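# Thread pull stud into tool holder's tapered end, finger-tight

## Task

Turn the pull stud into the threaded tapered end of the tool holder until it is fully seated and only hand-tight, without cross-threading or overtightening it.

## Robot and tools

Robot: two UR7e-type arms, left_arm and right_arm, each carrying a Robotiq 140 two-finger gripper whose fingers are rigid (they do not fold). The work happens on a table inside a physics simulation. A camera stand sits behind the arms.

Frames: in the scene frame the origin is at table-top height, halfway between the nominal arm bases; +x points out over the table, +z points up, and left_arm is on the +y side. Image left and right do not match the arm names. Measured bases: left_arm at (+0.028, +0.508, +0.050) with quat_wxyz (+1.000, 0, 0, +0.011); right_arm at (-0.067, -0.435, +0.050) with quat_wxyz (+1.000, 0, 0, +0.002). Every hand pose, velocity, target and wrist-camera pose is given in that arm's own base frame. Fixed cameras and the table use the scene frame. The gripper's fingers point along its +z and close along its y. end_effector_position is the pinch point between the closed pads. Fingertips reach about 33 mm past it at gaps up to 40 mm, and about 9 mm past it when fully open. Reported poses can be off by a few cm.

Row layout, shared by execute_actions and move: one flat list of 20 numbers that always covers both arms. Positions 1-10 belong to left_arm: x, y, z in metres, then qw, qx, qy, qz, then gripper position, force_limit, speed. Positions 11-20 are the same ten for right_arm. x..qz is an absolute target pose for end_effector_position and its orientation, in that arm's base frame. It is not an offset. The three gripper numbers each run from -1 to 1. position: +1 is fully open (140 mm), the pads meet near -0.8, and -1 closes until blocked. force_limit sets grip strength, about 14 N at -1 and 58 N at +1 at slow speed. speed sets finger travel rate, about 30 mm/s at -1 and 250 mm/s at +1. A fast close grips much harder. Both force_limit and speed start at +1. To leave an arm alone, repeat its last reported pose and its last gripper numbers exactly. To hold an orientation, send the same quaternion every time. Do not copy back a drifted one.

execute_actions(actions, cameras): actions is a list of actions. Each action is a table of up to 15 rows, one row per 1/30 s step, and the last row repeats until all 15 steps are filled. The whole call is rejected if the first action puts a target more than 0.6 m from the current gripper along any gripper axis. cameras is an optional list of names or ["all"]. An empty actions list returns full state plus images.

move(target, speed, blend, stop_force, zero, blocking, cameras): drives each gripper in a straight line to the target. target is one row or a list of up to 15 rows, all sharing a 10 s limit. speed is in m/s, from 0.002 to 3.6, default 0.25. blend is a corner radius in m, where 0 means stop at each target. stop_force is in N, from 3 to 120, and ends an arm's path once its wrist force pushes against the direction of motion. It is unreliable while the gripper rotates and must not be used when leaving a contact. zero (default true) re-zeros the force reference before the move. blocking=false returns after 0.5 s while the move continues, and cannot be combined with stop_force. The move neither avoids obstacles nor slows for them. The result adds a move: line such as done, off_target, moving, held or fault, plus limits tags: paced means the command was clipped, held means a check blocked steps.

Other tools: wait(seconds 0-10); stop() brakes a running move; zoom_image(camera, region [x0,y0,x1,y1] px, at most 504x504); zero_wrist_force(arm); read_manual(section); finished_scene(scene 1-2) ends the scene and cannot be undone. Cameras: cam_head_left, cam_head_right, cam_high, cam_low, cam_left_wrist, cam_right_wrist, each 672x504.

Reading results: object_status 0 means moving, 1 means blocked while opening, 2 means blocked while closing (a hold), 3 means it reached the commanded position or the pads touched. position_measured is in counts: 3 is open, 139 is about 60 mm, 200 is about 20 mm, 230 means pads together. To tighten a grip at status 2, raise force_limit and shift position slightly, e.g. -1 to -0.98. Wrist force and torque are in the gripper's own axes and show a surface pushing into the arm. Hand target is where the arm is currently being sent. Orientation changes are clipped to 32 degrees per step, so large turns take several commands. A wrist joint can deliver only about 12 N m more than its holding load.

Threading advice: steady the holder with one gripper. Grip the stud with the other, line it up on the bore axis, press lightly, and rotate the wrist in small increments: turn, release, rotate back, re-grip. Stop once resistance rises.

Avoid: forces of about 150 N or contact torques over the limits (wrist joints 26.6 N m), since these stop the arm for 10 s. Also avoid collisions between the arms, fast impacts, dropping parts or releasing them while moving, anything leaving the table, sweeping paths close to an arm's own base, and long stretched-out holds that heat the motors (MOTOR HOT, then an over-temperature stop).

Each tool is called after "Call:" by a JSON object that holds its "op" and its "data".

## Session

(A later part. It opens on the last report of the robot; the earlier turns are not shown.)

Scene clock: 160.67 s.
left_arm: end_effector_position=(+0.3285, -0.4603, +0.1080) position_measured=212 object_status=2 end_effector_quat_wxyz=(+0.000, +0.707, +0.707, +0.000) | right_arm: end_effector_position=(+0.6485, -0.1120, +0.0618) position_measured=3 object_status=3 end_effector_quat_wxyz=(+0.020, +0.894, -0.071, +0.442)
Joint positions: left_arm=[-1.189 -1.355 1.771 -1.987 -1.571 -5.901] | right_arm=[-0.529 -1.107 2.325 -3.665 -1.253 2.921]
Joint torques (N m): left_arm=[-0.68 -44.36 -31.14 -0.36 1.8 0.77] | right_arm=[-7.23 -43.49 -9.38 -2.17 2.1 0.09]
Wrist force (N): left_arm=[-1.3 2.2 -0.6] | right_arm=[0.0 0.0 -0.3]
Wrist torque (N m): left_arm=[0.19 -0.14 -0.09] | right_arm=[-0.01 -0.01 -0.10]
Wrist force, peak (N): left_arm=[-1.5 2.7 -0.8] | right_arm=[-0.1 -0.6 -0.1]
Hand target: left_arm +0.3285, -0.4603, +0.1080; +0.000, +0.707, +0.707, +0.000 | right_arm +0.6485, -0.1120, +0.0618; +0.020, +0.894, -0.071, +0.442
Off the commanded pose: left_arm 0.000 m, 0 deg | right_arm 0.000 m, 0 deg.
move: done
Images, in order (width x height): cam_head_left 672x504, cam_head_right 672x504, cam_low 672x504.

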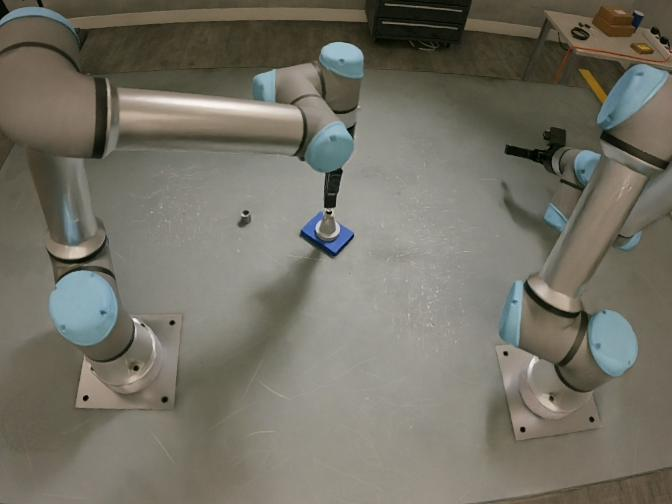

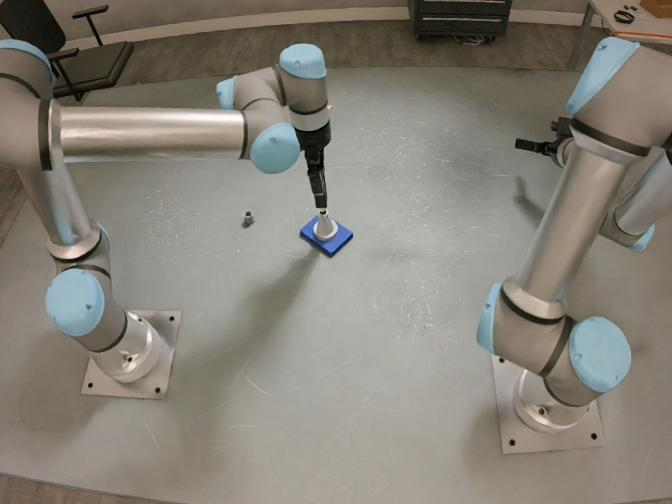

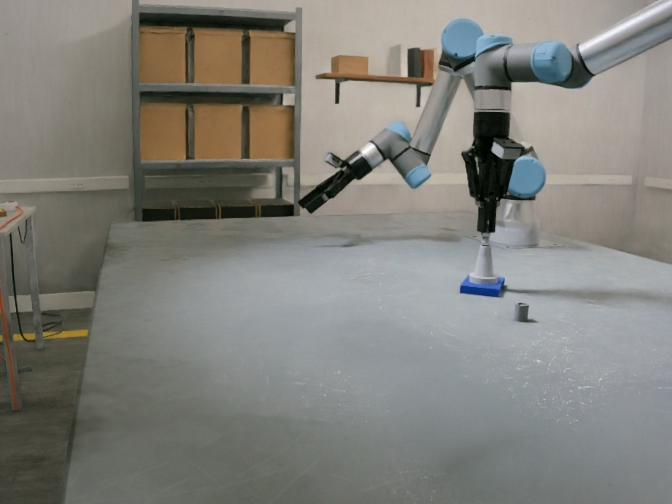

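Call:
{"op": "move", "data": {"target": [0.328,-0.46,0.090,0,0.70711,0.70711,0,-1,0,-1,0.6485,-0.1120,0.0618,0.020,0.894,-0.071,0.442,1,1,1], "speed": 0.01, "stop_force": 6, "cameras": ["cam_low","cam_head_left"]}}

Call:
{"op": "zoom_image", "data": {"camera": "cam_low", "region": [455, 200, 515, 270]}}

Call:
{"op": "zoom_image", "data": {"camera": "cam_head_left", "region": [310, 190, 350, 230]}}

Scene clock: 173.50 s.
left_arm: end_effector_position=(+0.3283, -0.4602, +0.1013) position_measured=212 object_status=2 end_effector_quat_wxyz=(+0.000, +0.707, +0.707, +0.000) | right_arm: end_effector_position=(+0.6485, -0.1120, +0.0618) position_measured=3 object_status=3 end_effector_quat_wxyz=(+0.020, +0.894, -0.071, +0.442)
Joint positions: left_arm=[-1.189 -1.348 1.782 -2.004 -1.571 -5.902] | right_arm=[-0.529 -1.107 2.325 -3.665 -1.253 2.921]
Joint torques (N m): left_arm=[1.78 -42.26 -30.33 -0.34 1.65 -0.7] | right_arm=[-7.13 -44.14 -10.72 -2.17 2.11 0.12]
Wrist force (N): left_arm=[-1.5 2.9 -2.5] | right_arm=[0.0 -0.1 0.0]
Wrist torque (N m): left_arm=[0.23 -0.16 -0.08] | right_arm=[-0.02 -0.01 -0.10]
Wrist force, peak (N): left_arm=[2.0 -0.4 -18.2] | right_arm=[0.1 -0.4 -0.1]
Hand target: left_arm +0.3283, -0.4602, +0.1013; +0.000, +0.707, +0.707, +0.000 | right_arm +0.6485, -0.1120, +0.0618; +0.020, +0.894, -0.071, +0.442
Off the commanded pose: left_arm 0.011 m, 0 deg | right_arm 0.000 m, 0 deg.
move: contact (left_arm)
Images, in order (width x height): cam_head_left 672x504, cam_low 672x504.

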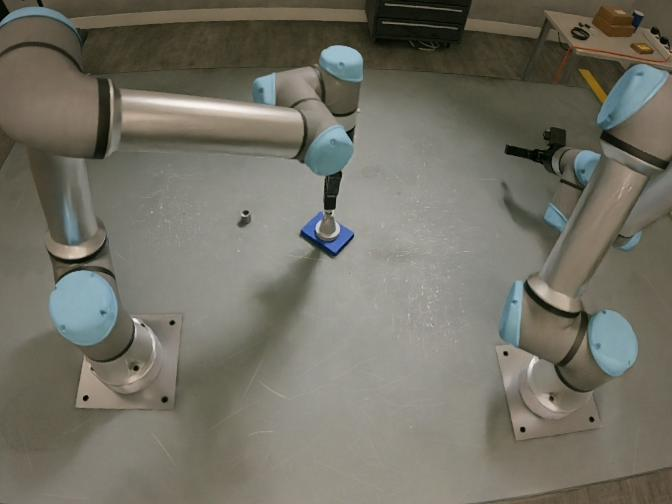

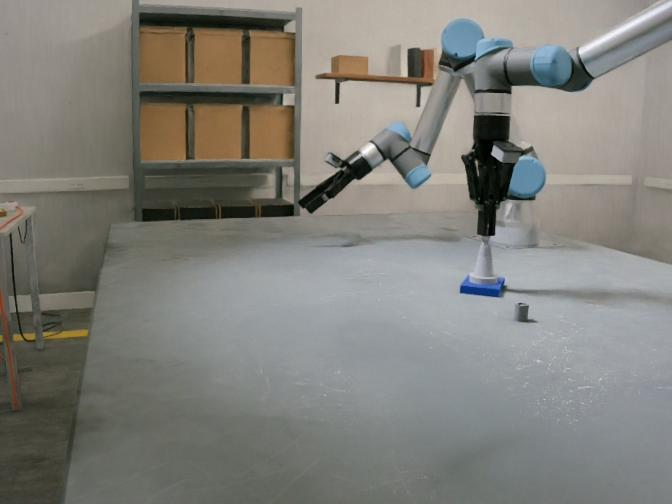

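Scaled by 7.200 from the camera's 672x504 image, which has a finer 960x720 frame.

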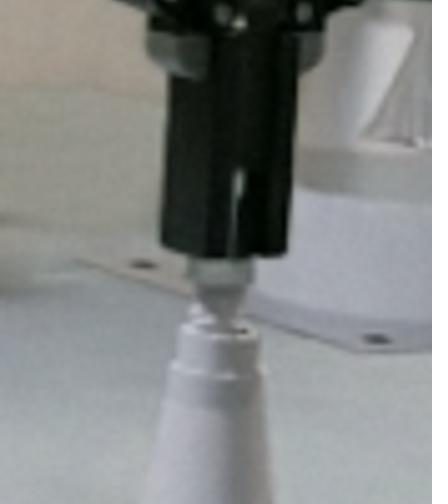

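Scaled by 12.600 from the camera's 672x504 image, which has a finer 960x720 frame.

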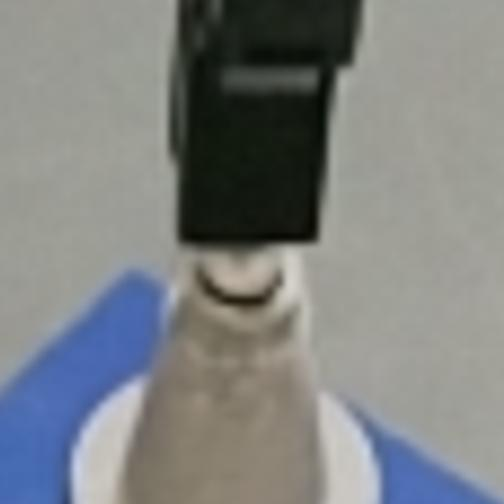

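Call:
{"op": "move", "data": {"target": [0.3272,-0.46,0.1018,0,0.70711,0.70711,0,-1,0,-1,0.6485,-0.1120,0.0618,0.020,0.894,-0.071,0.442,1,1,1], "speed": 0.02}}

Call:
{"op": "move", "data": {"target": [0.3272,-0.46,0.0930,0,0.70711,0.70711,0,-1,0,-1,0.6485,-0.1120,0.0618,0.020,0.894,-0.071,0.442,1,1,1], "speed": 0.005, "stop_force": 10, "cameras": ["cam_low","cam_head_left","cam_head_right"]}}

Call:
{"op": "zoom_image", "data": {"camera": "cam_low", "region": [455, 200, 515, 270]}}

Call:
{"op": "zoom_image", "data": {"camera": "cam_head_left", "region": [310, 190, 350, 230]}}

Call:
{"op": "zoom_image", "data": {"camera": "cam_head_right", "region": [300, 190, 340, 230]}}

Scene clock: 189.37 s.
left_arm: end_effector_position=(+0.3272, -0.4600, +0.1018) position_measured=212 object_status=2 end_effector_quat_wxyz=(+0.000, +0.707, +0.707, +0.000) | right_arm: end_effector_position=(+0.6485, -0.1120, +0.0618) position_measured=3 object_status=3 end_effector_quat_wxyz=(+0.020, +0.894, -0.071, +0.442)
Joint positions: left_arm=[-1.191 -1.351 1.783 -2.003 -1.571 -5.903] | right_arm=[-0.529 -1.107 2.325 -3.665 -1.253 2.921]
Joint torques (N m): left_arm=[-4.35 -40.78 -17.56 -0.42 1.76 -1.53] | right_arm=[-6.61 -44.78 -11.29 -2.1 1.95 -0.02]
Wrist force (N): left_arm=[-1.3 2.5 -0.7] | right_arm=[-0.1 -0.4 0.0]
Wrist torque (N m): left_arm=[0.26 -0.15 -0.08] | right_arm=[-0.08 0.01 -0.10]
Wrist force, peak (N): left_arm=[-1.8 3.0 -2.6] | right_arm=[-0.1 -0.5 -0.3]
Hand target: left_arm +0.3272, -0.4600, +0.1018; +0.000, +0.707, +0.707, +0.000 | right_arm +0.6485, -0.1120, +0.0618; +0.020, +0.894, -0.071, +0.442
Off the commanded pose: left_arm 0.000 m, 0 deg | right_arm 0.000 m, 0 deg.
move: done

Scene clock: 190.80 s.
left_arm: end_effector_position=(+0.3272, -0.4600, +0.1002) position_measured=212 object_status=2 end_effector_quat_wxyz=(+0.000, +0.707, +0.707, +0.000) | right_arm: end_effector_position=(+0.6485, -0.1120, +0.0618) position_measured=3 object_status=3 end_effector_quat_wxyz=(+0.020, +0.894, -0.071, +0.442)
Joint positions: left_arm=[-1.191 -1.349 1.786 -2.008 -1.571 -5.903] | right_arm=[-0.529 -1.107 2.325 -3.665 -1.253 2.921]
Joint torques (N m): left_arm=[-2.41 -40.92 -27.76 0.27 1.66 -0.46] | right_arm=[-6.69 -44.06 -11.68 -2.12 2.07 0.04]
Wrist force (N): left_arm=[-4.3 -4.5 -7.1] | right_arm=[-0.1 -0.1 -0.3]
Wrist torque (N m): left_arm=[0.45 -0.19 -0.07] | right_arm=[-0.02 0.01 -0.10]
Wrist force, peak (N): left_arm=[-3.0 -6.3 -13.6] | right_arm=[0.0 -0.4 -0.3]
Hand target: left_arm +0.3272, -0.4600, +0.1002; +0.000, +0.707, +0.707, +0.000 | right_arm +0.6485, -0.1120, +0.0618; +0.020, +0.894, -0.071, +0.442
Off the commanded pose: left_arm 0.007 m, 0 deg | right_arm 0.000 m, 0 deg.
move: contact (left_arm)
Images, in order (width x height): cam_head_left 672x504, cam_head_right 672x504, cam_low 672x504.

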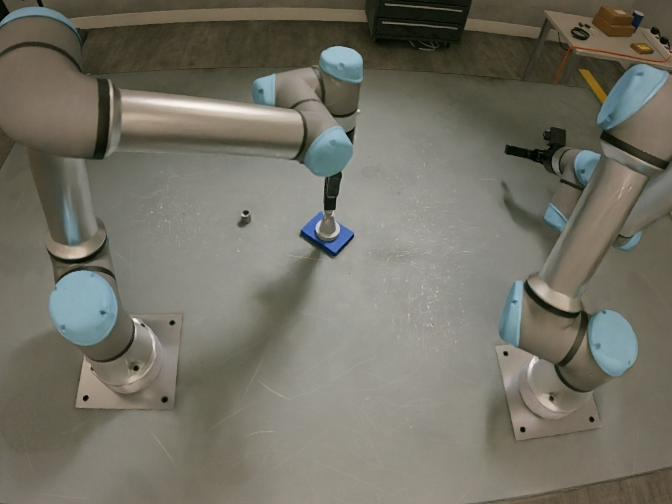

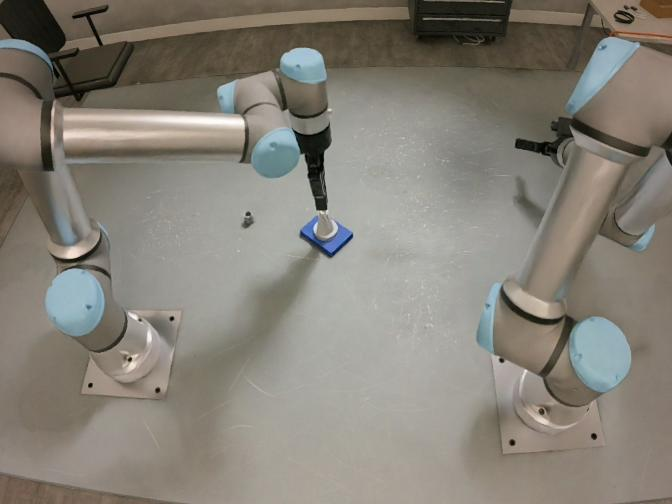

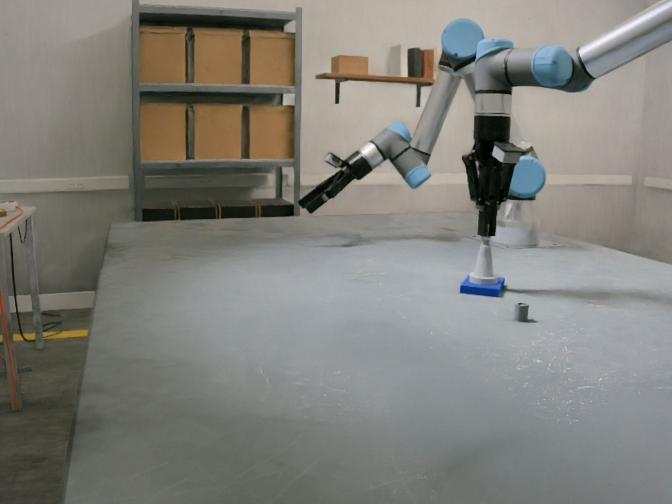

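Scaled by 7.200 from the camera's 672x504 image, which has a finer 960x720 frame.

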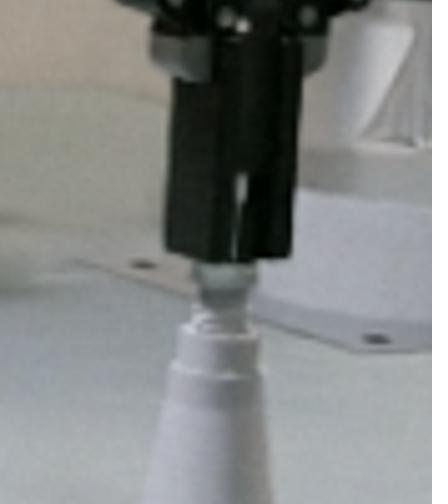

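Scaled by 12.600 from the camera's 672x504 image, which has a finer 960x720 frame.

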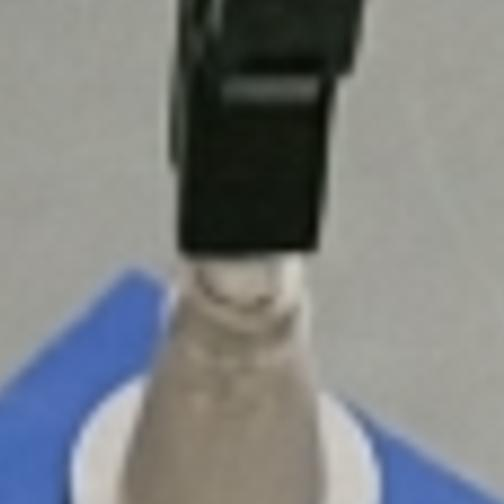

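Scaled by 12.600 from the camera's 672x504 image, which has a finer 960x720 frame.

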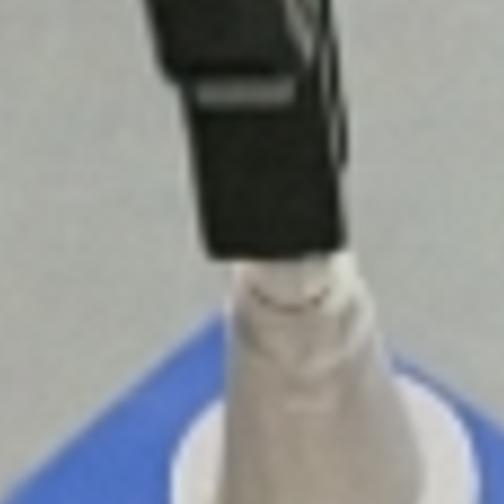

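Call:
{"op": "move", "data": {"target": [0.3267,-0.4602,0.1000,0,0.70711,0.70711,0,-1,0,-1,0.6485,-0.1120,0.0618,0.020,0.894,-0.071,0.442,1,1,1], "speed": 0.01}}

Call:
{"op": "move", "data": {"target": [0.3267,-0.4602,0.0930,0,0.70711,0.70711,0,-1,0,-1,0.6485,-0.1120,0.0618,0.020,0.894,-0.071,0.442,1,1,1], "speed": 0.004, "stop_force": 8}}

Scene clock: 197.50 s.
left_arm: end_effector_position=(+0.3267, -0.4602, +0.1000) position_measured=212 object_status=2 end_effector_quat_wxyz=(+0.000, +0.707, +0.707, +0.000) | right_arm: end_effector_position=(+0.6485, -0.1120, +0.0618) position_measured=3 object_status=3 end_effector_quat_wxyz=(+0.020, +0.894, -0.071, +0.442)
Joint positions: left_arm=[-1.192 -1.349 1.786 -2.008 -1.571 -5.904] | right_arm=[-0.529 -1.107 2.325 -3.665 -1.253 2.921]
Joint torques (N m): left_arm=[-5.23 -42 -14.45 -4.91 1.59 -1.73] | right_arm=[-7.65 -45.59 -11.92 -2.17 1.91 0.04]
Wrist force (N): left_arm=[-2.6 0.7 -3.8] | right_arm=[0.0 -0.2 0.1]
Wrist torque (N m): left_arm=[0.19 -0.20 -0.07] | right_arm=[-0.05 0.00 -0.10]
Wrist force, peak (N): left_arm=[-4.4 -4.4 -7.2] | right_arm=[0.1 -0.4 -0.2]
Hand target: left_arm +0.3267, -0.4602, +0.1000; +0.000, +0.707, +0.707, +0.000 | right_arm +0.6485, -0.1120, +0.0618; +0.020, +0.894, -0.071, +0.442
Off the commanded pose: left_arm 0.000 m, 0 deg | right_arm 0.000 m, 0 deg.
move: done

Scene clock: 198.63 s.
left_arm: end_effector_position=(+0.3267, -0.4602, +0.0997) position_measured=212 object_status=2 end_effector_quat_wxyz=(+0.000, +0.707, +0.707, +0.000) | right_arm: end_effector_position=(+0.6485, -0.1120, +0.0618) position_measured=3 object_status=3 end_effector_quat_wxyz=(+0.020, +0.894, -0.071, +0.442)
Joint positions: left_arm=[-1.192 -1.349 1.787 -2.009 -1.571 -5.904] | right_arm=[-0.529 -1.107 2.325 -3.665 -1.253 2.921]
Joint torques (N m): left_arm=[-2.58 -37.64 -25.33 0.8 1.7 -1.31] | right_arm=[-7.16 -45.2 -11.87 -2.17 1.95 0.06]
Wrist force (N): left_arm=[-3.0 -2.0 -11.7] | right_arm=[0.1 0.0 -0.1]
Wrist torque (N m): left_arm=[0.21 -0.27 -0.07] | right_arm=[0.00 -0.01 -0.09]
Wrist force, peak (N): left_arm=[-2.5 -3.4 -16.6] | right_arm=[0.1 -0.4 -0.1]
Hand target: left_arm +0.3267, -0.4602, +0.0998; +0.000, +0.707, +0.707, +0.000 | right_arm +0.6485, -0.1120, +0.0618; +0.020, +0.894, -0.071, +0.442
Off the commanded pose: left_arm 0.007 m, 0 deg | right_arm 0.000 m, 0 deg.
move: contact (left_arm)

Call:
{"op": "move", "data": {"target": [0.3267,-0.4602,0.0993,0,0.9771,-0.2130,0,-1,0,-1,0.6485,-0.1120,0.0618,0.020,0.894,-0.071,0.442,1,1,1], "speed": 0.4, "stop_force": 30}}

Call:
{"op": "move", "data": {"target": [0.3267,-0.4602,0.0987,0,0.3483,-0.9374,0,-1,0,-1,0.6485,-0.1120,0.0618,0.020,0.894,-0.071,0.442,1,1,1], "speed": 0.4, "stop_force": 30, "cameras": ["cam_low","cam_head_left"]}}

Call:
{"op": "zoom_image", "data": {"camera": "cam_low", "region": [455, 200, 515, 270]}}

Scene clock: 215.40 s.
left_arm: end_effector_position=(+0.3267, -0.4602, +0.0993) position_measured=212 object_status=2 end_effector_quat_wxyz=(+0.000, +0.977, -0.213, +0.000) | right_arm: end_effector_position=(+0.6485, -0.1120, +0.0618) position_measured=3 object_status=3 end_effector_quat_wxyz=(+0.020, +0.894, -0.071, +0.442)
Joint positions: left_arm=[-1.192 -1.349 1.787 -2.01 -1.571 -3.904] | right_arm=[-0.529 -1.107 2.325 -3.665 -1.253 2.921]
Joint torques (N m): left_arm=[4.42 -16.29 -18.32 6.16 -2.44 1.97] | right_arm=[-6.71 -45.2 -13.86 -2.04 2.06 0.03]
Wrist force (N): left_arm=[15.2 8.1 -13.6] | right_arm=[0.0 -0.3 -0.2]
Wrist torque (N m): left_arm=[-0.18 0.17 -0.14] | right_arm=[-0.06 -0.01 -0.10]
Wrist force, peak (N): left_arm=[16.2 8.6 -16.3] | right_arm=[0.1 -0.4 -0.3]
Hand target: left_arm +0.3267, -0.4602, +0.0993; +0.000, +0.977, -0.213, +0.000 | right_arm +0.6485, -0.1120, +0.0618; +0.020, +0.894, -0.071, +0.442
Off the commanded pose: left_arm 0.000 m, 0 deg | right_arm 0.000 m, 0 deg.
move: done

Scene clock: 218.77 s.
left_arm: end_effector_position=(+0.3267, -0.4602, +0.0987) position_measured=212 object_status=2 end_effector_quat_wxyz=(+0.000, -0.348, +0.937, +0.000) | right_arm: end_effector_position=(+0.6485, -0.1120, +0.0618) position_measured=3 object_status=3 end_effector_quat_wxyz=(+0.020, +0.894, -0.071, +0.442)
Joint positions: left_arm=[-1.192 -1.348 1.788 -2.011 -1.571 -1.903] | right_arm=[-0.529 -1.107 2.325 -3.665 -1.253 2.921]
Joint torques (N m): left_arm=[12.15 -4.74 -7.85 6.78 0.68 1.96] | right_arm=[-6.55 -44.94 -14.1 -2.09 2.02 -0.09]
Wrist force (N): left_arm=[6.5 -14.1 -36.4] | right_arm=[-0.2 -0.1 -0.2]
Wrist torque (N m): left_arm=[0.65 -0.07 -0.15] | right_arm=[-0.03 0.05 -0.09]
Wrist force, peak (N): left_arm=[6.0 -15.8 -36.4] | right_arm=[0.0 -0.4 -0.2]
Hand target: left_arm +0.3267, -0.4602, +0.0987; +0.000, -0.348, +0.937, +0.000 | right_arm +0.6485, -0.1120, +0.0618; +0.020, +0.894, -0.071, +0.442
Off the commanded pose: left_arm 0.000 m, 0 deg | right_arm 0.000 m, 0 deg.
move: done
Images, in order (width x height): cam_head_left 672x504, cam_low 672x504.

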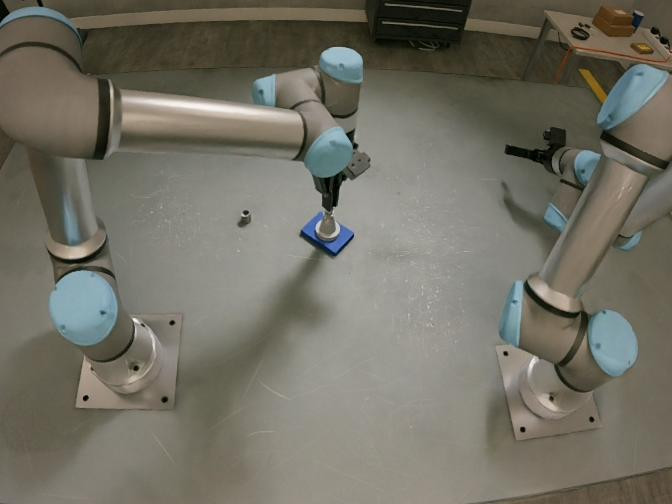

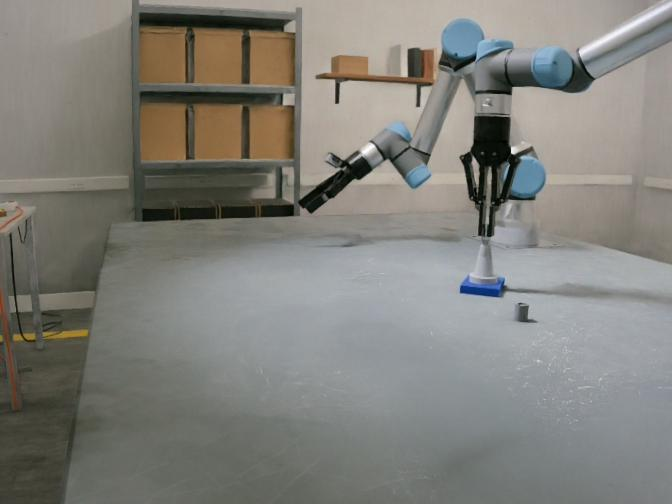

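Scaled by 7.200 from the camera's 672x504 image, which has a finer 960x720 frame.

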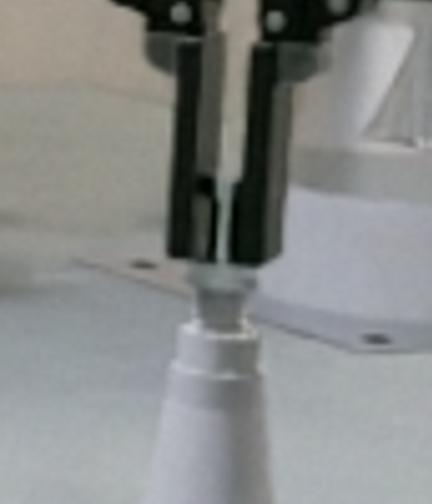

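Call:
{"op": "move", "data": {"target": [0.3269,-0.4606,0.0987,0,-0.5999,-0.8001,0,-1,0,-1,0.6485,-0.1120,0.0618,0.020,0.894,-0.071,0.442,1,1,1], "speed": 0.4, "stop_force": 35}}

Call:
{"op": "move", "data": {"target": [0.3269,-0.4606,0.0987,0,-0.9973,0.0729,0,-1,0,-1,0.6485,-0.1120,0.0618,0.020,0.894,-0.071,0.442,1,1,1], "speed": 0.4, "stop_force": 35}}

Scene clock: 234.97 s.
left_arm: end_effector_position=(+0.3269, -0.4606, +0.0987) position_measured=212 object_status=2 end_effector_quat_wxyz=(+0.000, +0.600, +0.800, +0.000) | right_arm: end_effector_position=(+0.6485, -0.1120, +0.0618) position_measured=3 object_status=3 end_effector_quat_wxyz=(+0.020, +0.894, -0.071, +0.442)
Joint positions: left_arm=[-1.192 -1.347 1.787 -2.011 -1.571 0.095] | right_arm=[-0.529 -1.107 2.325 -3.665 -1.253 2.921]
Joint torques (N m): left_arm=[6.67 -13.8 -16.7 2.48 1.78 2.01] | right_arm=[-7.39 -44.76 -14.81 -2.22 1.87 0.06]
Wrist force (N): left_arm=[-1.5 -4.3 -27.5] | right_arm=[0.0 -0.3 0.0]
Wrist torque (N m): left_arm=[0.31 -0.16 -0.12] | right_arm=[-0.06 -0.01 -0.10]
Wrist force, peak (N): left_arm=[7.2 -13.7 -36.8] | right_arm=[0.0 -0.5 -0.2]
Hand target: left_arm +0.3269, -0.4606, +0.0987; +0.000, +0.600, +0.800, +0.000 | right_arm +0.6485, -0.1120, +0.0618; +0.020, +0.894, -0.071, +0.442
Off the commanded pose: left_arm 0.000 m, 0 deg | right_arm 0.000 m, 0 deg.
move: done

Scene clock: 238.33 s.
left_arm: end_effector_position=(+0.3269, -0.4606, +0.0987) position_measured=212 object_status=2 end_effector_quat_wxyz=(+0.000, +0.997, -0.073, +0.000) | right_arm: end_effector_position=(+0.6485, -0.1120, +0.0618) position_measured=3 object_status=3 end_effector_quat_wxyz=(+0.020, +0.894, -0.071, +0.442)
Joint positions: left_arm=[-1.192 -1.347 1.787 -2.011 -1.571 2.096] | right_arm=[-0.529 -1.107 2.325 -3.665 -1.253 2.921]
Joint torques (N m): left_arm=[8.42 -25.73 -26.59 3.32 0.2 2.07] | right_arm=[-8.04 -44.4 -15.45 -2.24 2.03 -0.07]
Wrist force (N): left_arm=[8.3 11.2 3.5] | right_arm=[0.0 -0.3 0.1]
Wrist torque (N m): left_arm=[-0.26 -0.23 -0.15] | right_arm=[-0.07 0.01 -0.09]
Wrist force, peak (N): left_arm=[-1.5 -5.0 -28.6] | right_arm=[0.1 -0.4 0.0]
Hand target: left_arm +0.3269, -0.4606, +0.0987; +0.000, +0.997, -0.073, +0.000 | right_arm +0.6485, -0.1120, +0.0618; +0.020, +0.894, -0.071, +0.442
Off the commanded pose: left_arm 0.000 m, 0 deg | right_arm 0.000 m, 0 deg.
move: done

Call:
{"op": "move", "data": {"target": [0.3271,-0.4608,0.0981,0,-0.4775,0.8787,0,-1,0,-1,0.6485,-0.1120,0.0618,0.020,0.894,-0.071,0.442,1,1,1], "speed": 0.4, "stop_force": 35}}

Call:
{"op": "move", "data": {"target": [0.3271,-0.4608,0.0975,0,0.4685,0.8835,0,-1,0,-1,0.6485,-0.1120,0.0618,0.020,0.894,-0.071,0.442,1,1,1], "speed": 0.4, "stop_force": 35}}

Scene clock: 251.00 s.
left_arm: end_effector_position=(+0.3271, -0.4608, +0.0981) position_measured=212 object_status=2 end_effector_quat_wxyz=(+0.000, -0.477, +0.879, +0.000) | right_arm: end_effector_position=(+0.6485, -0.1120, +0.0618) position_measured=3 object_status=3 end_effector_quat_wxyz=(+0.020, +0.894, -0.071, +0.442)
Joint positions: left_arm=[-1.192 -1.346 1.787 -2.012 -1.571 4.096] | right_arm=[-0.529 -1.107 2.325 -3.665 -1.253 2.921]
Joint torques (N m): left_arm=[9.42 -28.83 -29.77 2.74 5.61 2.02] | right_arm=[-7.24 -44.03 -16.65 -2.25 2.09 0.09]
Wrist force (N): left_arm=[18.8 -0.2 8.3] | right_arm=[-0.2 -0.3 0.2]
Wrist torque (N m): left_arm=[0.39 -0.30 -0.23] | right_arm=[-0.05 0.04 -0.10]
Wrist force, peak (N): left_arm=[19.7 5.0 10.5] | right_arm=[-0.3 -0.4 0.1]
Hand target: left_arm +0.3271, -0.4608, +0.0981; +0.000, -0.477, +0.879, +0.000 | right_arm +0.6485, -0.1120, +0.0618; +0.020, +0.894, -0.071, +0.442
Off the commanded pose: left_arm 0.000 m, 0 deg | right_arm 0.000 m, 0 deg.
move: done

Scene clock: 254.40 s.
left_arm: end_effector_position=(+0.3271, -0.4608, +0.0975) position_measured=212 object_status=2 end_effector_quat_wxyz=(+0.000, +0.468, +0.883, +0.000) | right_arm: end_effector_position=(+0.6485, -0.1120, +0.0618) position_measured=3 object_status=3 end_effector_quat_wxyz=(+0.020, +0.894, -0.071, +0.442)
Joint positions: left_arm=[-1.192 -1.345 1.788 -2.014 -1.571 6.067] | right_arm=[-0.529 -1.107 2.325 -3.665 -1.253 2.921]
Joint torques (N m): left_arm=[2.25 -28.14 -34.38 -1.83 2.99 1.94] | right_arm=[-6.85 -43.96 -17.52 -2.11 1.88 0.02]
Wrist force (N): left_arm=[4.4 -6.1 4.3] | right_arm=[0.1 -0.2 0.0]
Wrist torque (N m): left_arm=[0.59 -0.37 -0.11] | right_arm=[-0.03 -0.02 -0.09]
Wrist force, peak (N): left_arm=[20.0 0.1 9.8] | right_arm=[0.1 -0.4 -0.4]
Hand target: left_arm +0.3271, -0.4608, +0.0975; +0.000, +0.468, +0.883, +0.000 | right_arm +0.6485, -0.1120, +0.0618; +0.020, +0.894, -0.071, +0.442
Off the commanded pose: left_arm 0.000 m, 0 deg | right_arm 0.000 m, 0 deg.
move: done

Call:
{"op": "move", "data": {"target": [[0.3271,-0.4608,0.0975,0,0.4685,0.8835,0,-0.5,0,-0.5,0.6485,-0.1120,0.0618,0.020,0.894,-0.071,0.442,1,1,1],[0.327,-0.4608,0.0985,0,-0.6536,0.7568,0,-0.5,0,-0.5,0.6485,-0.1120,0.0618,0.020,0.894,-0.071,0.442,1,1,1],[0.327,-0.4608,0.0985,0,-0.9422,-0.3350,0,-0.5,0,-0.5,0.6485,-0.1120,0.0618,0.020,0.894,-0.071,0.442,1,1,1],[0.327,-0.4608,0.0985,0,-0.0292,-0.9996,0,-0.5,0,-0.5,0.6485,-0.1120,0.0618,0.020,0.894,-0.071,0.442,1,1,1]], "speed": 1.2}}

Call:
{"op": "move", "data": {"target": [[0.327,-0.4608,0.0985,0,0.9211,-0.3894,0,-0.5,0,-0.5,0.6485,-0.1120,0.0618,0.020,0.894,-0.071,0.442,1,1,1],[0.327,-0.4608,0.0985,0,0.6967,0.7174,0,-0.5,0,-0.5,0.6485,-0.1120,0.0618,0.020,0.894,-0.071,0.442,1,1,1],[0.327,-0.4608,0.0985,0,0.6967,0.7174,0,-1,0,-1,0.6485,-0.1120,0.0618,0.020,0.894,-0.071,0.442,1,1,1]], "speed": 1.2, "cameras": ["cam_low","cam_left_wrist"]}}

Call:
{"op": "zoom_image", "data": {"camera": "cam_low", "region": [455, 200, 515, 270]}}

Scene clock: 275.57 s.
left_arm: end_effector_position=(+0.3270, -0.4608, +0.0985) position_measured=192 object_status=3 end_effector_quat_wxyz=(+0.000, +0.029, +1.000, +0.000) | right_arm: end_effector_position=(+0.6485, -0.1120, +0.0618) position_measured=3 object_status=3 end_effector_quat_wxyz=(+0.020, +0.894, -0.071, +0.442)
Joint positions: left_arm=[-1.192 -1.346 1.787 -2.011 -1.571 -1.133] | right_arm=[-0.529 -1.107 2.325 -3.665 -1.253 2.921]
Joint torques (N m): left_arm=[-3.62 -43.73 -16.81 -0.39 0.44 -1.41] | right_arm=[-6.58 -44.61 -18.38 -2.21 1.96 -0.03]
Wrist force (N): left_arm=[-0.3 1.5 -1.6] | right_arm=[-0.1 -0.3 0.1]
Wrist torque (N m): left_arm=[0.02 -0.36 -0.27] | right_arm=[-0.07 0.01 -0.09]
Wrist force, peak (N): left_arm=[4.4 -6.2 4.5] | right_arm=[0.0 -0.5 -0.1]
Hand target: left_arm +0.3270, -0.4608, +0.0985; +0.000, +0.029, +1.000, +0.000 | right_arm +0.6485, -0.1120, +0.0618; +0.020, +0.894, -0.071, +0.442
Off the commanded pose: left_arm 0.000 m, 0 deg | right_arm 0.000 m, 0 deg.
move: done

Scene clock: 279.90 s.
left_arm: end_effector_position=(+0.3270, -0.4608, +0.0985) position_measured=211 object_status=0 end_effector_quat_wxyz=(+0.000, +0.697, +0.717, +0.000) | right_arm: end_effector_position=(+0.6485, -0.1120, +0.0618) position_measured=3 object_status=3 end_effector_quat_wxyz=(+0.020, +0.894, -0.071, +0.442)
Joint positions: left_arm=[-1.192 -1.346 1.787 -2.011 -1.571 -5.933] | right_arm=[-0.529 -1.107 2.325 -3.665 -1.253 2.921]
Joint torques (N m): left_arm=[5.42 -41.13 -18.98 -0.73 -1.96 -1.77] | right_arm=[-6.88 -45 -18.05 -2.25 1.96 0.04]
Wrist force (N): left_arm=[-0.2 1.1 -5.7] | right_arm=[-0.1 0.0 -0.1]
Wrist torque (N m): left_arm=[0.04 -0.37 -0.27] | right_arm=[-0.01 0.03 -0.10]
Wrist force, peak (N): left_arm=[-0.4 1.1 -6.0] | right_arm=[-0.3 -0.3 -0.1]
Hand target: left_arm +0.3270, -0.4608, +0.0985; +0.000, +0.697, +0.717, +0.000 | right_arm +0.6485, -0.1120, +0.0618; +0.020, +0.894, -0.071, +0.442
Off the commanded pose: left_arm 0.000 m, 0 deg | right_arm 0.000 m, 0 deg.
move: done
Images, in order (width x height): cam_low 672x504, cam_left_wrist 672x504.

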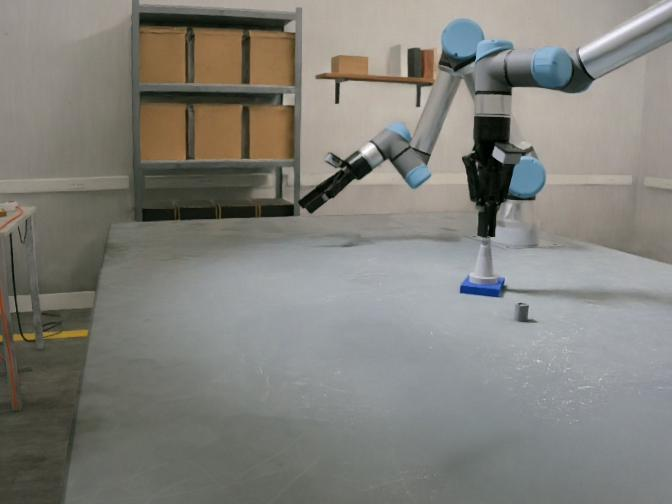

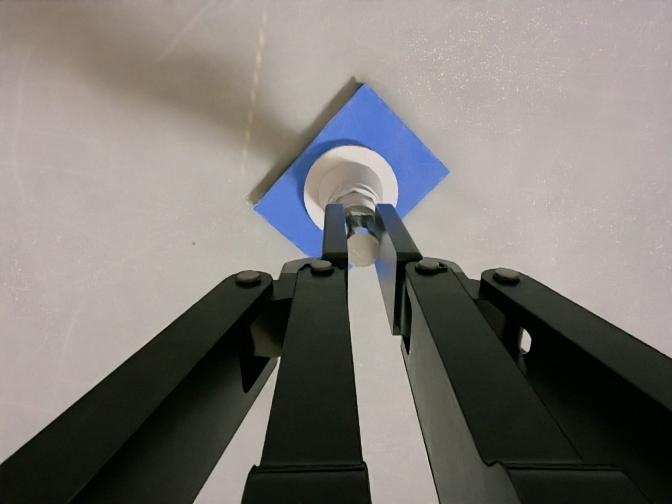

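Scaled by 7.200 from the camera's 672x504 image, which has a finer 960x720 frame.

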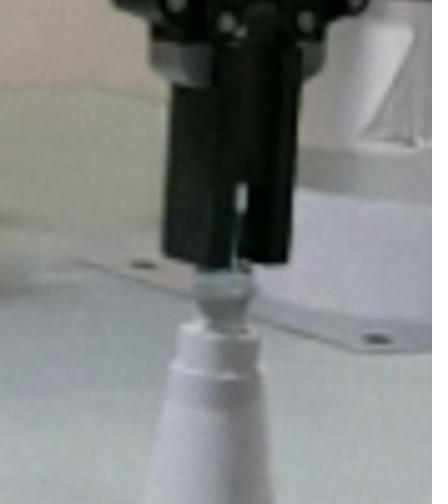

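Call:
{"op": "move", "data": {"target": [[0.327,-0.4608,0.0978,0,0.9211,-0.3894,0,-1,0,-1,0.6485,-0.1120,0.0618,0.020,0.894,-0.071,0.442,1,1,1],[0.327,-0.4608,0.0971,0,-0.0292,-0.9996,0,-1,0,-1,0.6485,-0.1120,0.0618,0.020,0.894,-0.071,0.442,1,1,1]], "speed": 0.5, "stop_force": 35}}

Call:
{"op": "move", "data": {"target": [[0.327,-0.4608,0.0964,0,-0.9422,-0.3350,0,-1,0,-1,0.6485,-0.1120,0.0618,0.020,0.894,-0.071,0.442,1,1,1],[0.327,-0.4608,0.0957,0,-0.6536,0.7568,0,-1,0,-1,0.6485,-0.1120,0.0618,0.020,0.894,-0.071,0.442,1,1,1]], "speed": 0.5, "stop_force": 35, "cameras": ["cam_low"]}}

Call:
{"op": "zoom_image", "data": {"camera": "cam_low", "region": [455, 200, 515, 270]}}

Scene clock: 295.77 s.
left_arm: end_effector_position=(+0.3270, -0.4608, +0.0971) position_measured=211 object_status=2 end_effector_quat_wxyz=(+0.000, +0.029, +1.000, +0.000) | right_arm: end_effector_position=(+0.6485, -0.1120, +0.0618) position_measured=3 object_status=3 end_effector_quat_wxyz=(+0.020, +0.894, -0.071, +0.442)
Joint positions: left_arm=[-1.192 -1.345 1.789 -2.015 -1.571 -1.133] | right_arm=[-0.529 -1.107 2.325 -3.665 -1.253 2.921]
Joint torques (N m): left_arm=[6.8 -30.26 -33.81 -0.68 2.22 2.04] | right_arm=[-7.15 -45.05 -18.02 -2.15 1.87 0.08]
Wrist force (N): left_arm=[1.4 -0.9 7.4] | right_arm=[-0.1 -0.5 0.1]
Wrist torque (N m): left_arm=[0.04 -0.31 -0.09] | right_arm=[-0.10 0.02 -0.10]
Wrist force, peak (N): left_arm=[6.7 2.8 7.9] | right_arm=[-0.2 -0.6 -0.1]
Hand target: left_arm +0.3270, -0.4608, +0.0971; +0.000, +0.029, +1.000, +0.000 | right_arm +0.6485, -0.1120, +0.0618; +0.020, +0.894, -0.071, +0.442
Off the commanded pose: left_arm 0.000 m, 0 deg | right_arm 0.000 m, 0 deg.
move: done

Scene clock: 301.70 s.
left_arm: end_effector_position=(+0.3270, -0.4608, +0.0957) position_measured=211 object_status=2 end_effector_quat_wxyz=(+0.000, -0.654, +0.757, +0.000) | right_arm: end_effector_position=(+0.6485, -0.1120, +0.0618) position_measured=3 object_status=3 end_effector_quat_wxyz=(+0.020, +0.894, -0.071, +0.442)
Joint positions: left_arm=[-1.192 -1.343 1.791 -2.018 -1.571 3.667] | right_arm=[-0.529 -1.107 2.325 -3.665 -1.253 2.921]
Joint torques (N m): left_arm=[12.92 -39.46 -37.3 0.55 3.47 2.13] | right_arm=[-6.78 -44.77 -17.78 -2.15 1.89 -0.04]
Wrist force (N): left_arm=[13.4 0.0 27.4] | right_arm=[0.0 -0.2 -0.2]
Wrist torque (N m): left_arm=[0.12 -0.52 -0.26] | right_arm=[-0.04 0.01 -0.10]
Wrist force, peak (N): left_arm=[14.7 1.2 28.5] | right_arm=[-0.2 -0.4 -0.2]
Hand target: left_arm +0.3270, -0.4608, +0.0957; +0.000, -0.654, +0.757, +0.000 | right_arm +0.6485, -0.1120, +0.0618; +0.020, +0.894, -0.071, +0.442
Off the commanded pose: left_arm 0.000 m, 0 deg | right_arm 0.000 m, 0 deg.
move: done
Images, in order (width x height): cam_low 672x504.

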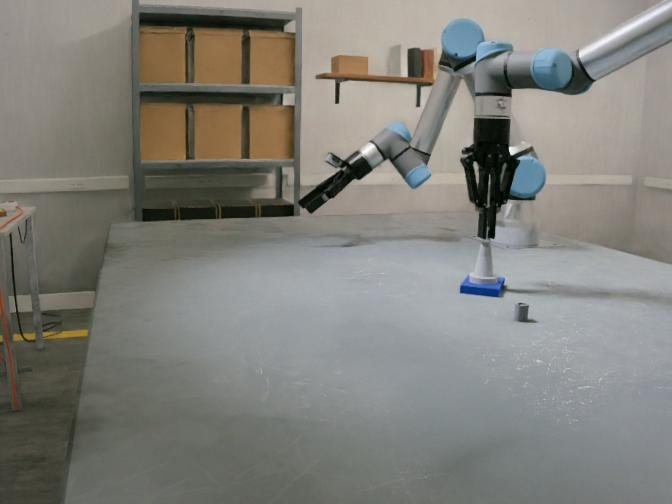

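Scaled by 7.200 from the camera's 672x504 image, which has a finer 960x720 frame.

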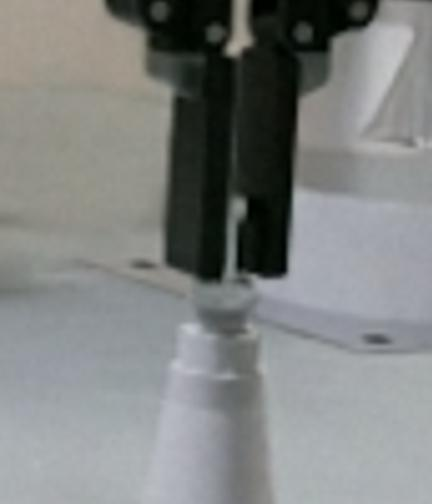

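Call:
{"op": "move", "data": {"target": [[0.327,-0.4608,0.0947,0,0.4685,0.8835,0,-1,0,-1,0.6485,-0.1120,0.0618,0.020,0.894,-0.071,0.442,1,1,1],[0.327,-0.4608,0.0947,0,0.4685,0.8835,0,-0.5,0,-0.5,0.6485,-0.1120,0.0618,0.020,0.894,-0.071,0.442,1,1,1],[0.327,-0.4608,0.0952,0,-0.6536,0.7568,0,-0.5,0,-0.5,0.6485,-0.1120,0.0618,0.020,0.894,-0.071,0.442,1,1,1],[0.327,-0.4608,0.0952,0,-0.9422,-0.3350,0,-0.5,0,-0.5,0.6485,-0.1120,0.0618,0.020,0.894,-0.071,0.442,1,1,1]], "speed": [0.5,1.2,1.2,1.2]}}

Call:
{"op": "move", "data": {"target": [[0.327,-0.4608,0.0952,0,-0.0292,-0.9996,0,-0.5,0,-0.5,0.6485,-0.1120,0.0618,0.020,0.894,-0.071,0.442,1,1,1],[0.327,-0.4608,0.0952,0,0.9211,-0.3894,0,-0.5,0,-0.5,0.6485,-0.1120,0.0618,0.020,0.894,-0.071,0.442,1,1,1],[0.327,-0.4608,0.0952,0,0.6967,0.7174,0,-0.5,0,-0.5,0.6485,-0.1120,0.0618,0.020,0.894,-0.071,0.442,1,1,1],[0.327,-0.4608,0.0952,0,0.6967,0.7174,0,-1,0,-1,0.6485,-0.1120,0.0618,0.020,0.894,-0.071,0.442,1,1,1]], "speed": 1.2}}

Call:
{"op": "move", "data": {"target": [[0.327,-0.4608,0.0944,0,0.9211,-0.3894,0,-1,0,-1,0.6485,-0.1120,0.0618,0.020,0.894,-0.071,0.442,1,1,1],[0.327,-0.4608,0.0936,0,-0.0292,-0.9996,0,-1,0,-1,0.6485,-0.1120,0.0618,0.020,0.894,-0.071,0.442,1,1,1]], "speed": 0.5, "stop_force": 35, "cameras": ["cam_low"]}}

Call:
{"op": "zoom_image", "data": {"camera": "cam_low", "region": [455, 200, 515, 270]}}

Scene clock: 319.50 s.
left_arm: end_effector_position=(+0.3270, -0.4608, +0.0952) position_measured=192 object_status=3 end_effector_quat_wxyz=(+0.000, +0.942, +0.335, +0.000) | right_arm: end_effector_position=(+0.6485, -0.1120, +0.0618) position_measured=3 object_status=3 end_effector_quat_wxyz=(+0.020, +0.894, -0.071, +0.442)
Joint positions: left_arm=[-1.192 -1.343 1.792 -2.02 -1.571 1.267] | right_arm=[-0.529 -1.107 2.325 -3.665 -1.253 2.921]
Joint torques (N m): left_arm=[-3.55 -43.4 -16.42 -0.34 0.63 -1.36] | right_arm=[-7.08 -45.3 -17.47 -2.12 1.82 0.02]
Wrist force (N): left_arm=[0.2 2.3 -1.3] | right_arm=[-0.1 -0.1 0.0]
Wrist torque (N m): left_arm=[0.21 -0.44 -0.28] | right_arm=[-0.03 0.03 -0.10]
Wrist force, peak (N): left_arm=[15.1 0.7 28.8] | right_arm=[-0.1 -0.5 0.0]
Hand target: left_arm +0.3270, -0.4608, +0.0952; +0.000, +0.942, +0.335, +0.000 | right_arm +0.6485, -0.1120, +0.0618; +0.020, +0.894, -0.071, +0.442
Off the commanded pose: left_arm 0.000 m, 0 deg | right_arm 0.000 m, 0 deg.
move: done

Scene clock: 325.43 s.
left_arm: end_effector_position=(+0.3270, -0.4608, +0.0952) position_measured=211 object_status=0 end_effector_quat_wxyz=(+0.000, +0.697, +0.717, +0.000) | right_arm: end_effector_position=(+0.6485, -0.1120, +0.0618) position_measured=3 object_status=3 end_effector_quat_wxyz=(+0.020, +0.894, -0.071, +0.442)
Joint positions: left_arm=[-1.192 -1.343 1.792 -2.02 -1.571 -5.933] | right_arm=[-0.529 -1.107 2.325 -3.665 -1.253 2.921]
Joint torques (N m): left_arm=[6.21 -41.52 -18.53 -0.74 -1.56 -1.77] | right_arm=[-6.98 -44.31 -17.67 -2.15 1.97 -0.09]
Wrist force (N): left_arm=[0.2 0.9 -6.4] | right_arm=[0.1 -0.3 0.0]
Wrist torque (N m): left_arm=[0.24 -0.42 -0.27] | right_arm=[-0.06 -0.03 -0.09]
Wrist force, peak (N): left_arm=[0.2 0.9 -6.4] | right_arm=[0.0 -0.5 -0.3]
Hand target: left_arm +0.3270, -0.4608, +0.0952; +0.000, +0.697, +0.717, +0.000 | right_arm +0.6485, -0.1120, +0.0618; +0.020, +0.894, -0.071, +0.442
Off the commanded pose: left_arm 0.000 m, 0 deg | right_arm 0.000 m, 0 deg.
move: done

Scene clock: 331.37 s.
left_arm: end_effector_position=(+0.3270, -0.4608, +0.0936) position_measured=211 object_status=2 end_effector_quat_wxyz=(+0.000, +0.029, +1.000, +0.000) | right_arm: end_effector_position=(+0.6485, -0.1120, +0.0618) position_measured=3 object_status=3 end_effector_quat_wxyz=(+0.020, +0.894, -0.071, +0.442)
Joint positions: left_arm=[-1.192 -1.341 1.794 -2.024 -1.571 -1.133] | right_arm=[-0.529 -1.107 2.325 -3.665 -1.253 2.921]
Joint torques (N m): left_arm=[7.16 -25.09 -29.71 0.11 2.67 1.95] | right_arm=[-7.09 -44.55 -18.57 -2.18 1.93 0]
Wrist force (N): left_arm=[3.6 -0.2 -1.1] | right_arm=[0.0 0.0 0.1]
Wrist torque (N m): left_arm=[0.26 -0.43 -0.09] | right_arm=[0.00 0.01 -0.10]
Wrist force, peak (N): left_arm=[3.3 7.4 -5.9] | right_arm=[-0.3 -0.4 -0.2]
Hand target: left_arm +0.3270, -0.4608, +0.0936; +0.000, +0.029, +1.000, +0.000 | right_arm +0.6485, -0.1120, +0.0618; +0.020, +0.894, -0.071, +0.442
Off the commanded pose: left_arm 0.000 m, 0 deg | right_arm 0.000 m, 0 deg.
move: done
Images, in order (width x height): cam_low 672x504.

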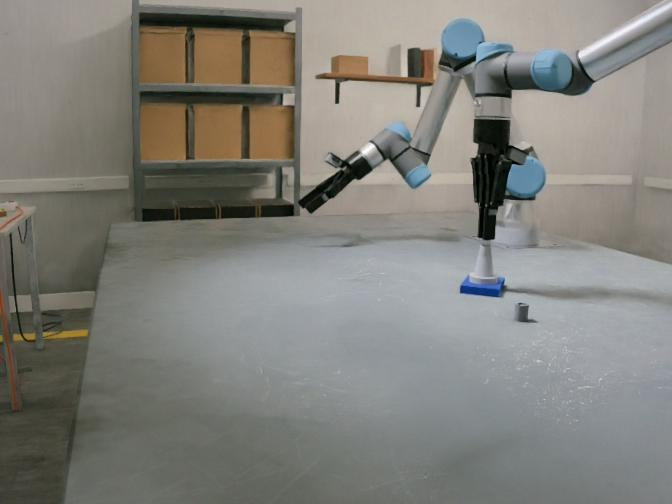

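Scaled by 7.200 from the camera's 672x504 image, which has a finer 960x720 frame.

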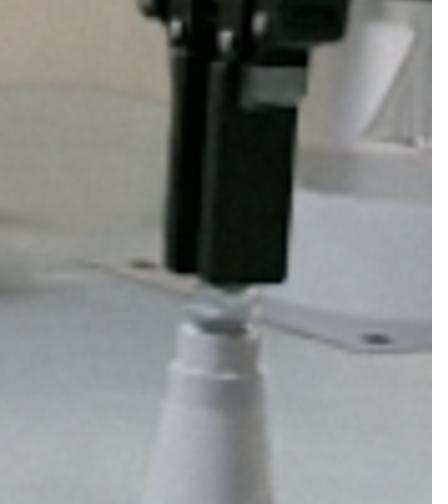

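Call:
{"op": "move", "data": {"target": [[0.327,-0.4608,0.09285,0,-0.9422,-0.3350,0,-1,0,-1,0.6485,-0.1120,0.0618,0.020,0.894,-0.071,0.442,1,1,1],[0.327,-0.4608,0.0921,0,-0.6536,0.7568,0,-1,0,-1,0.6485,-0.1120,0.0618,0.020,0.894,-0.071,0.442,1,1,1]], "speed": 0.5, "stop_force": 35, "cameras": ["cam_low"]}}

Call:
{"op": "zoom_image", "data": {"camera": "cam_low", "region": [455, 200, 515, 270]}}

Scene clock: 343.57 s.
left_arm: end_effector_position=(+0.3270, -0.4608, +0.0921) position_measured=211 object_status=2 end_effector_quat_wxyz=(+0.000, -0.654, +0.757, +0.000) | right_arm: end_effector_position=(+0.6485, -0.1120, +0.0618) position_measured=3 object_status=3 end_effector_quat_wxyz=(+0.020, +0.894, -0.071, +0.442)
Joint positions: left_arm=[-1.192 -1.34 1.796 -2.028 -1.571 3.667] | right_arm=[-0.529 -1.107 2.325 -3.665 -1.253 2.921]
Joint torques (N m): left_arm=[13.26 -32.98 -33.35 1 3.66 2.04] | right_arm=[-7.42 -45 -18.03 -2.22 1.79 0.06]
Wrist force (N): left_arm=[12.6 2.5 15.6] | right_arm=[0.0 -0.2 0.0]
Wrist torque (N m): left_arm=[0.20 -0.56 -0.20] | right_arm=[-0.04 -0.01 -0.10]
Wrist force, peak (N): left_arm=[13.7 4.2 16.9] | right_arm=[-0.1 -0.5 -0.1]
Hand target: left_arm +0.3270, -0.4608, +0.0921; +0.000, -0.654, +0.757, +0.000 | right_arm +0.6485, -0.1120, +0.0618; +0.020, +0.894, -0.071, +0.442
Off the commanded pose: left_arm 0.000 m, 0 deg | right_arm 0.000 m, 0 deg.
move: done
Images, in order (width x height): cam_low 672x504.

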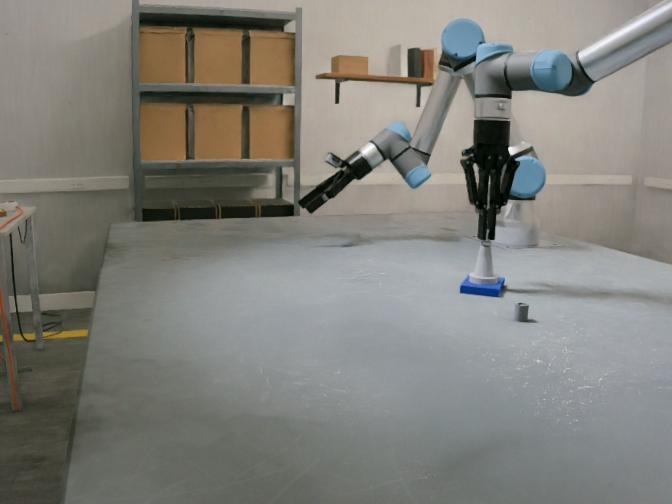

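Scaled by 7.200 from the camera's 672x504 image, which has a finer 960x720 frame.

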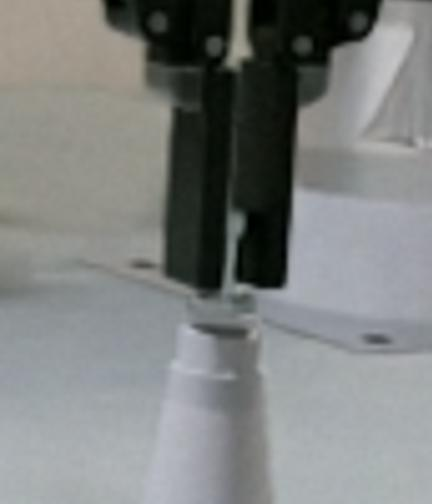

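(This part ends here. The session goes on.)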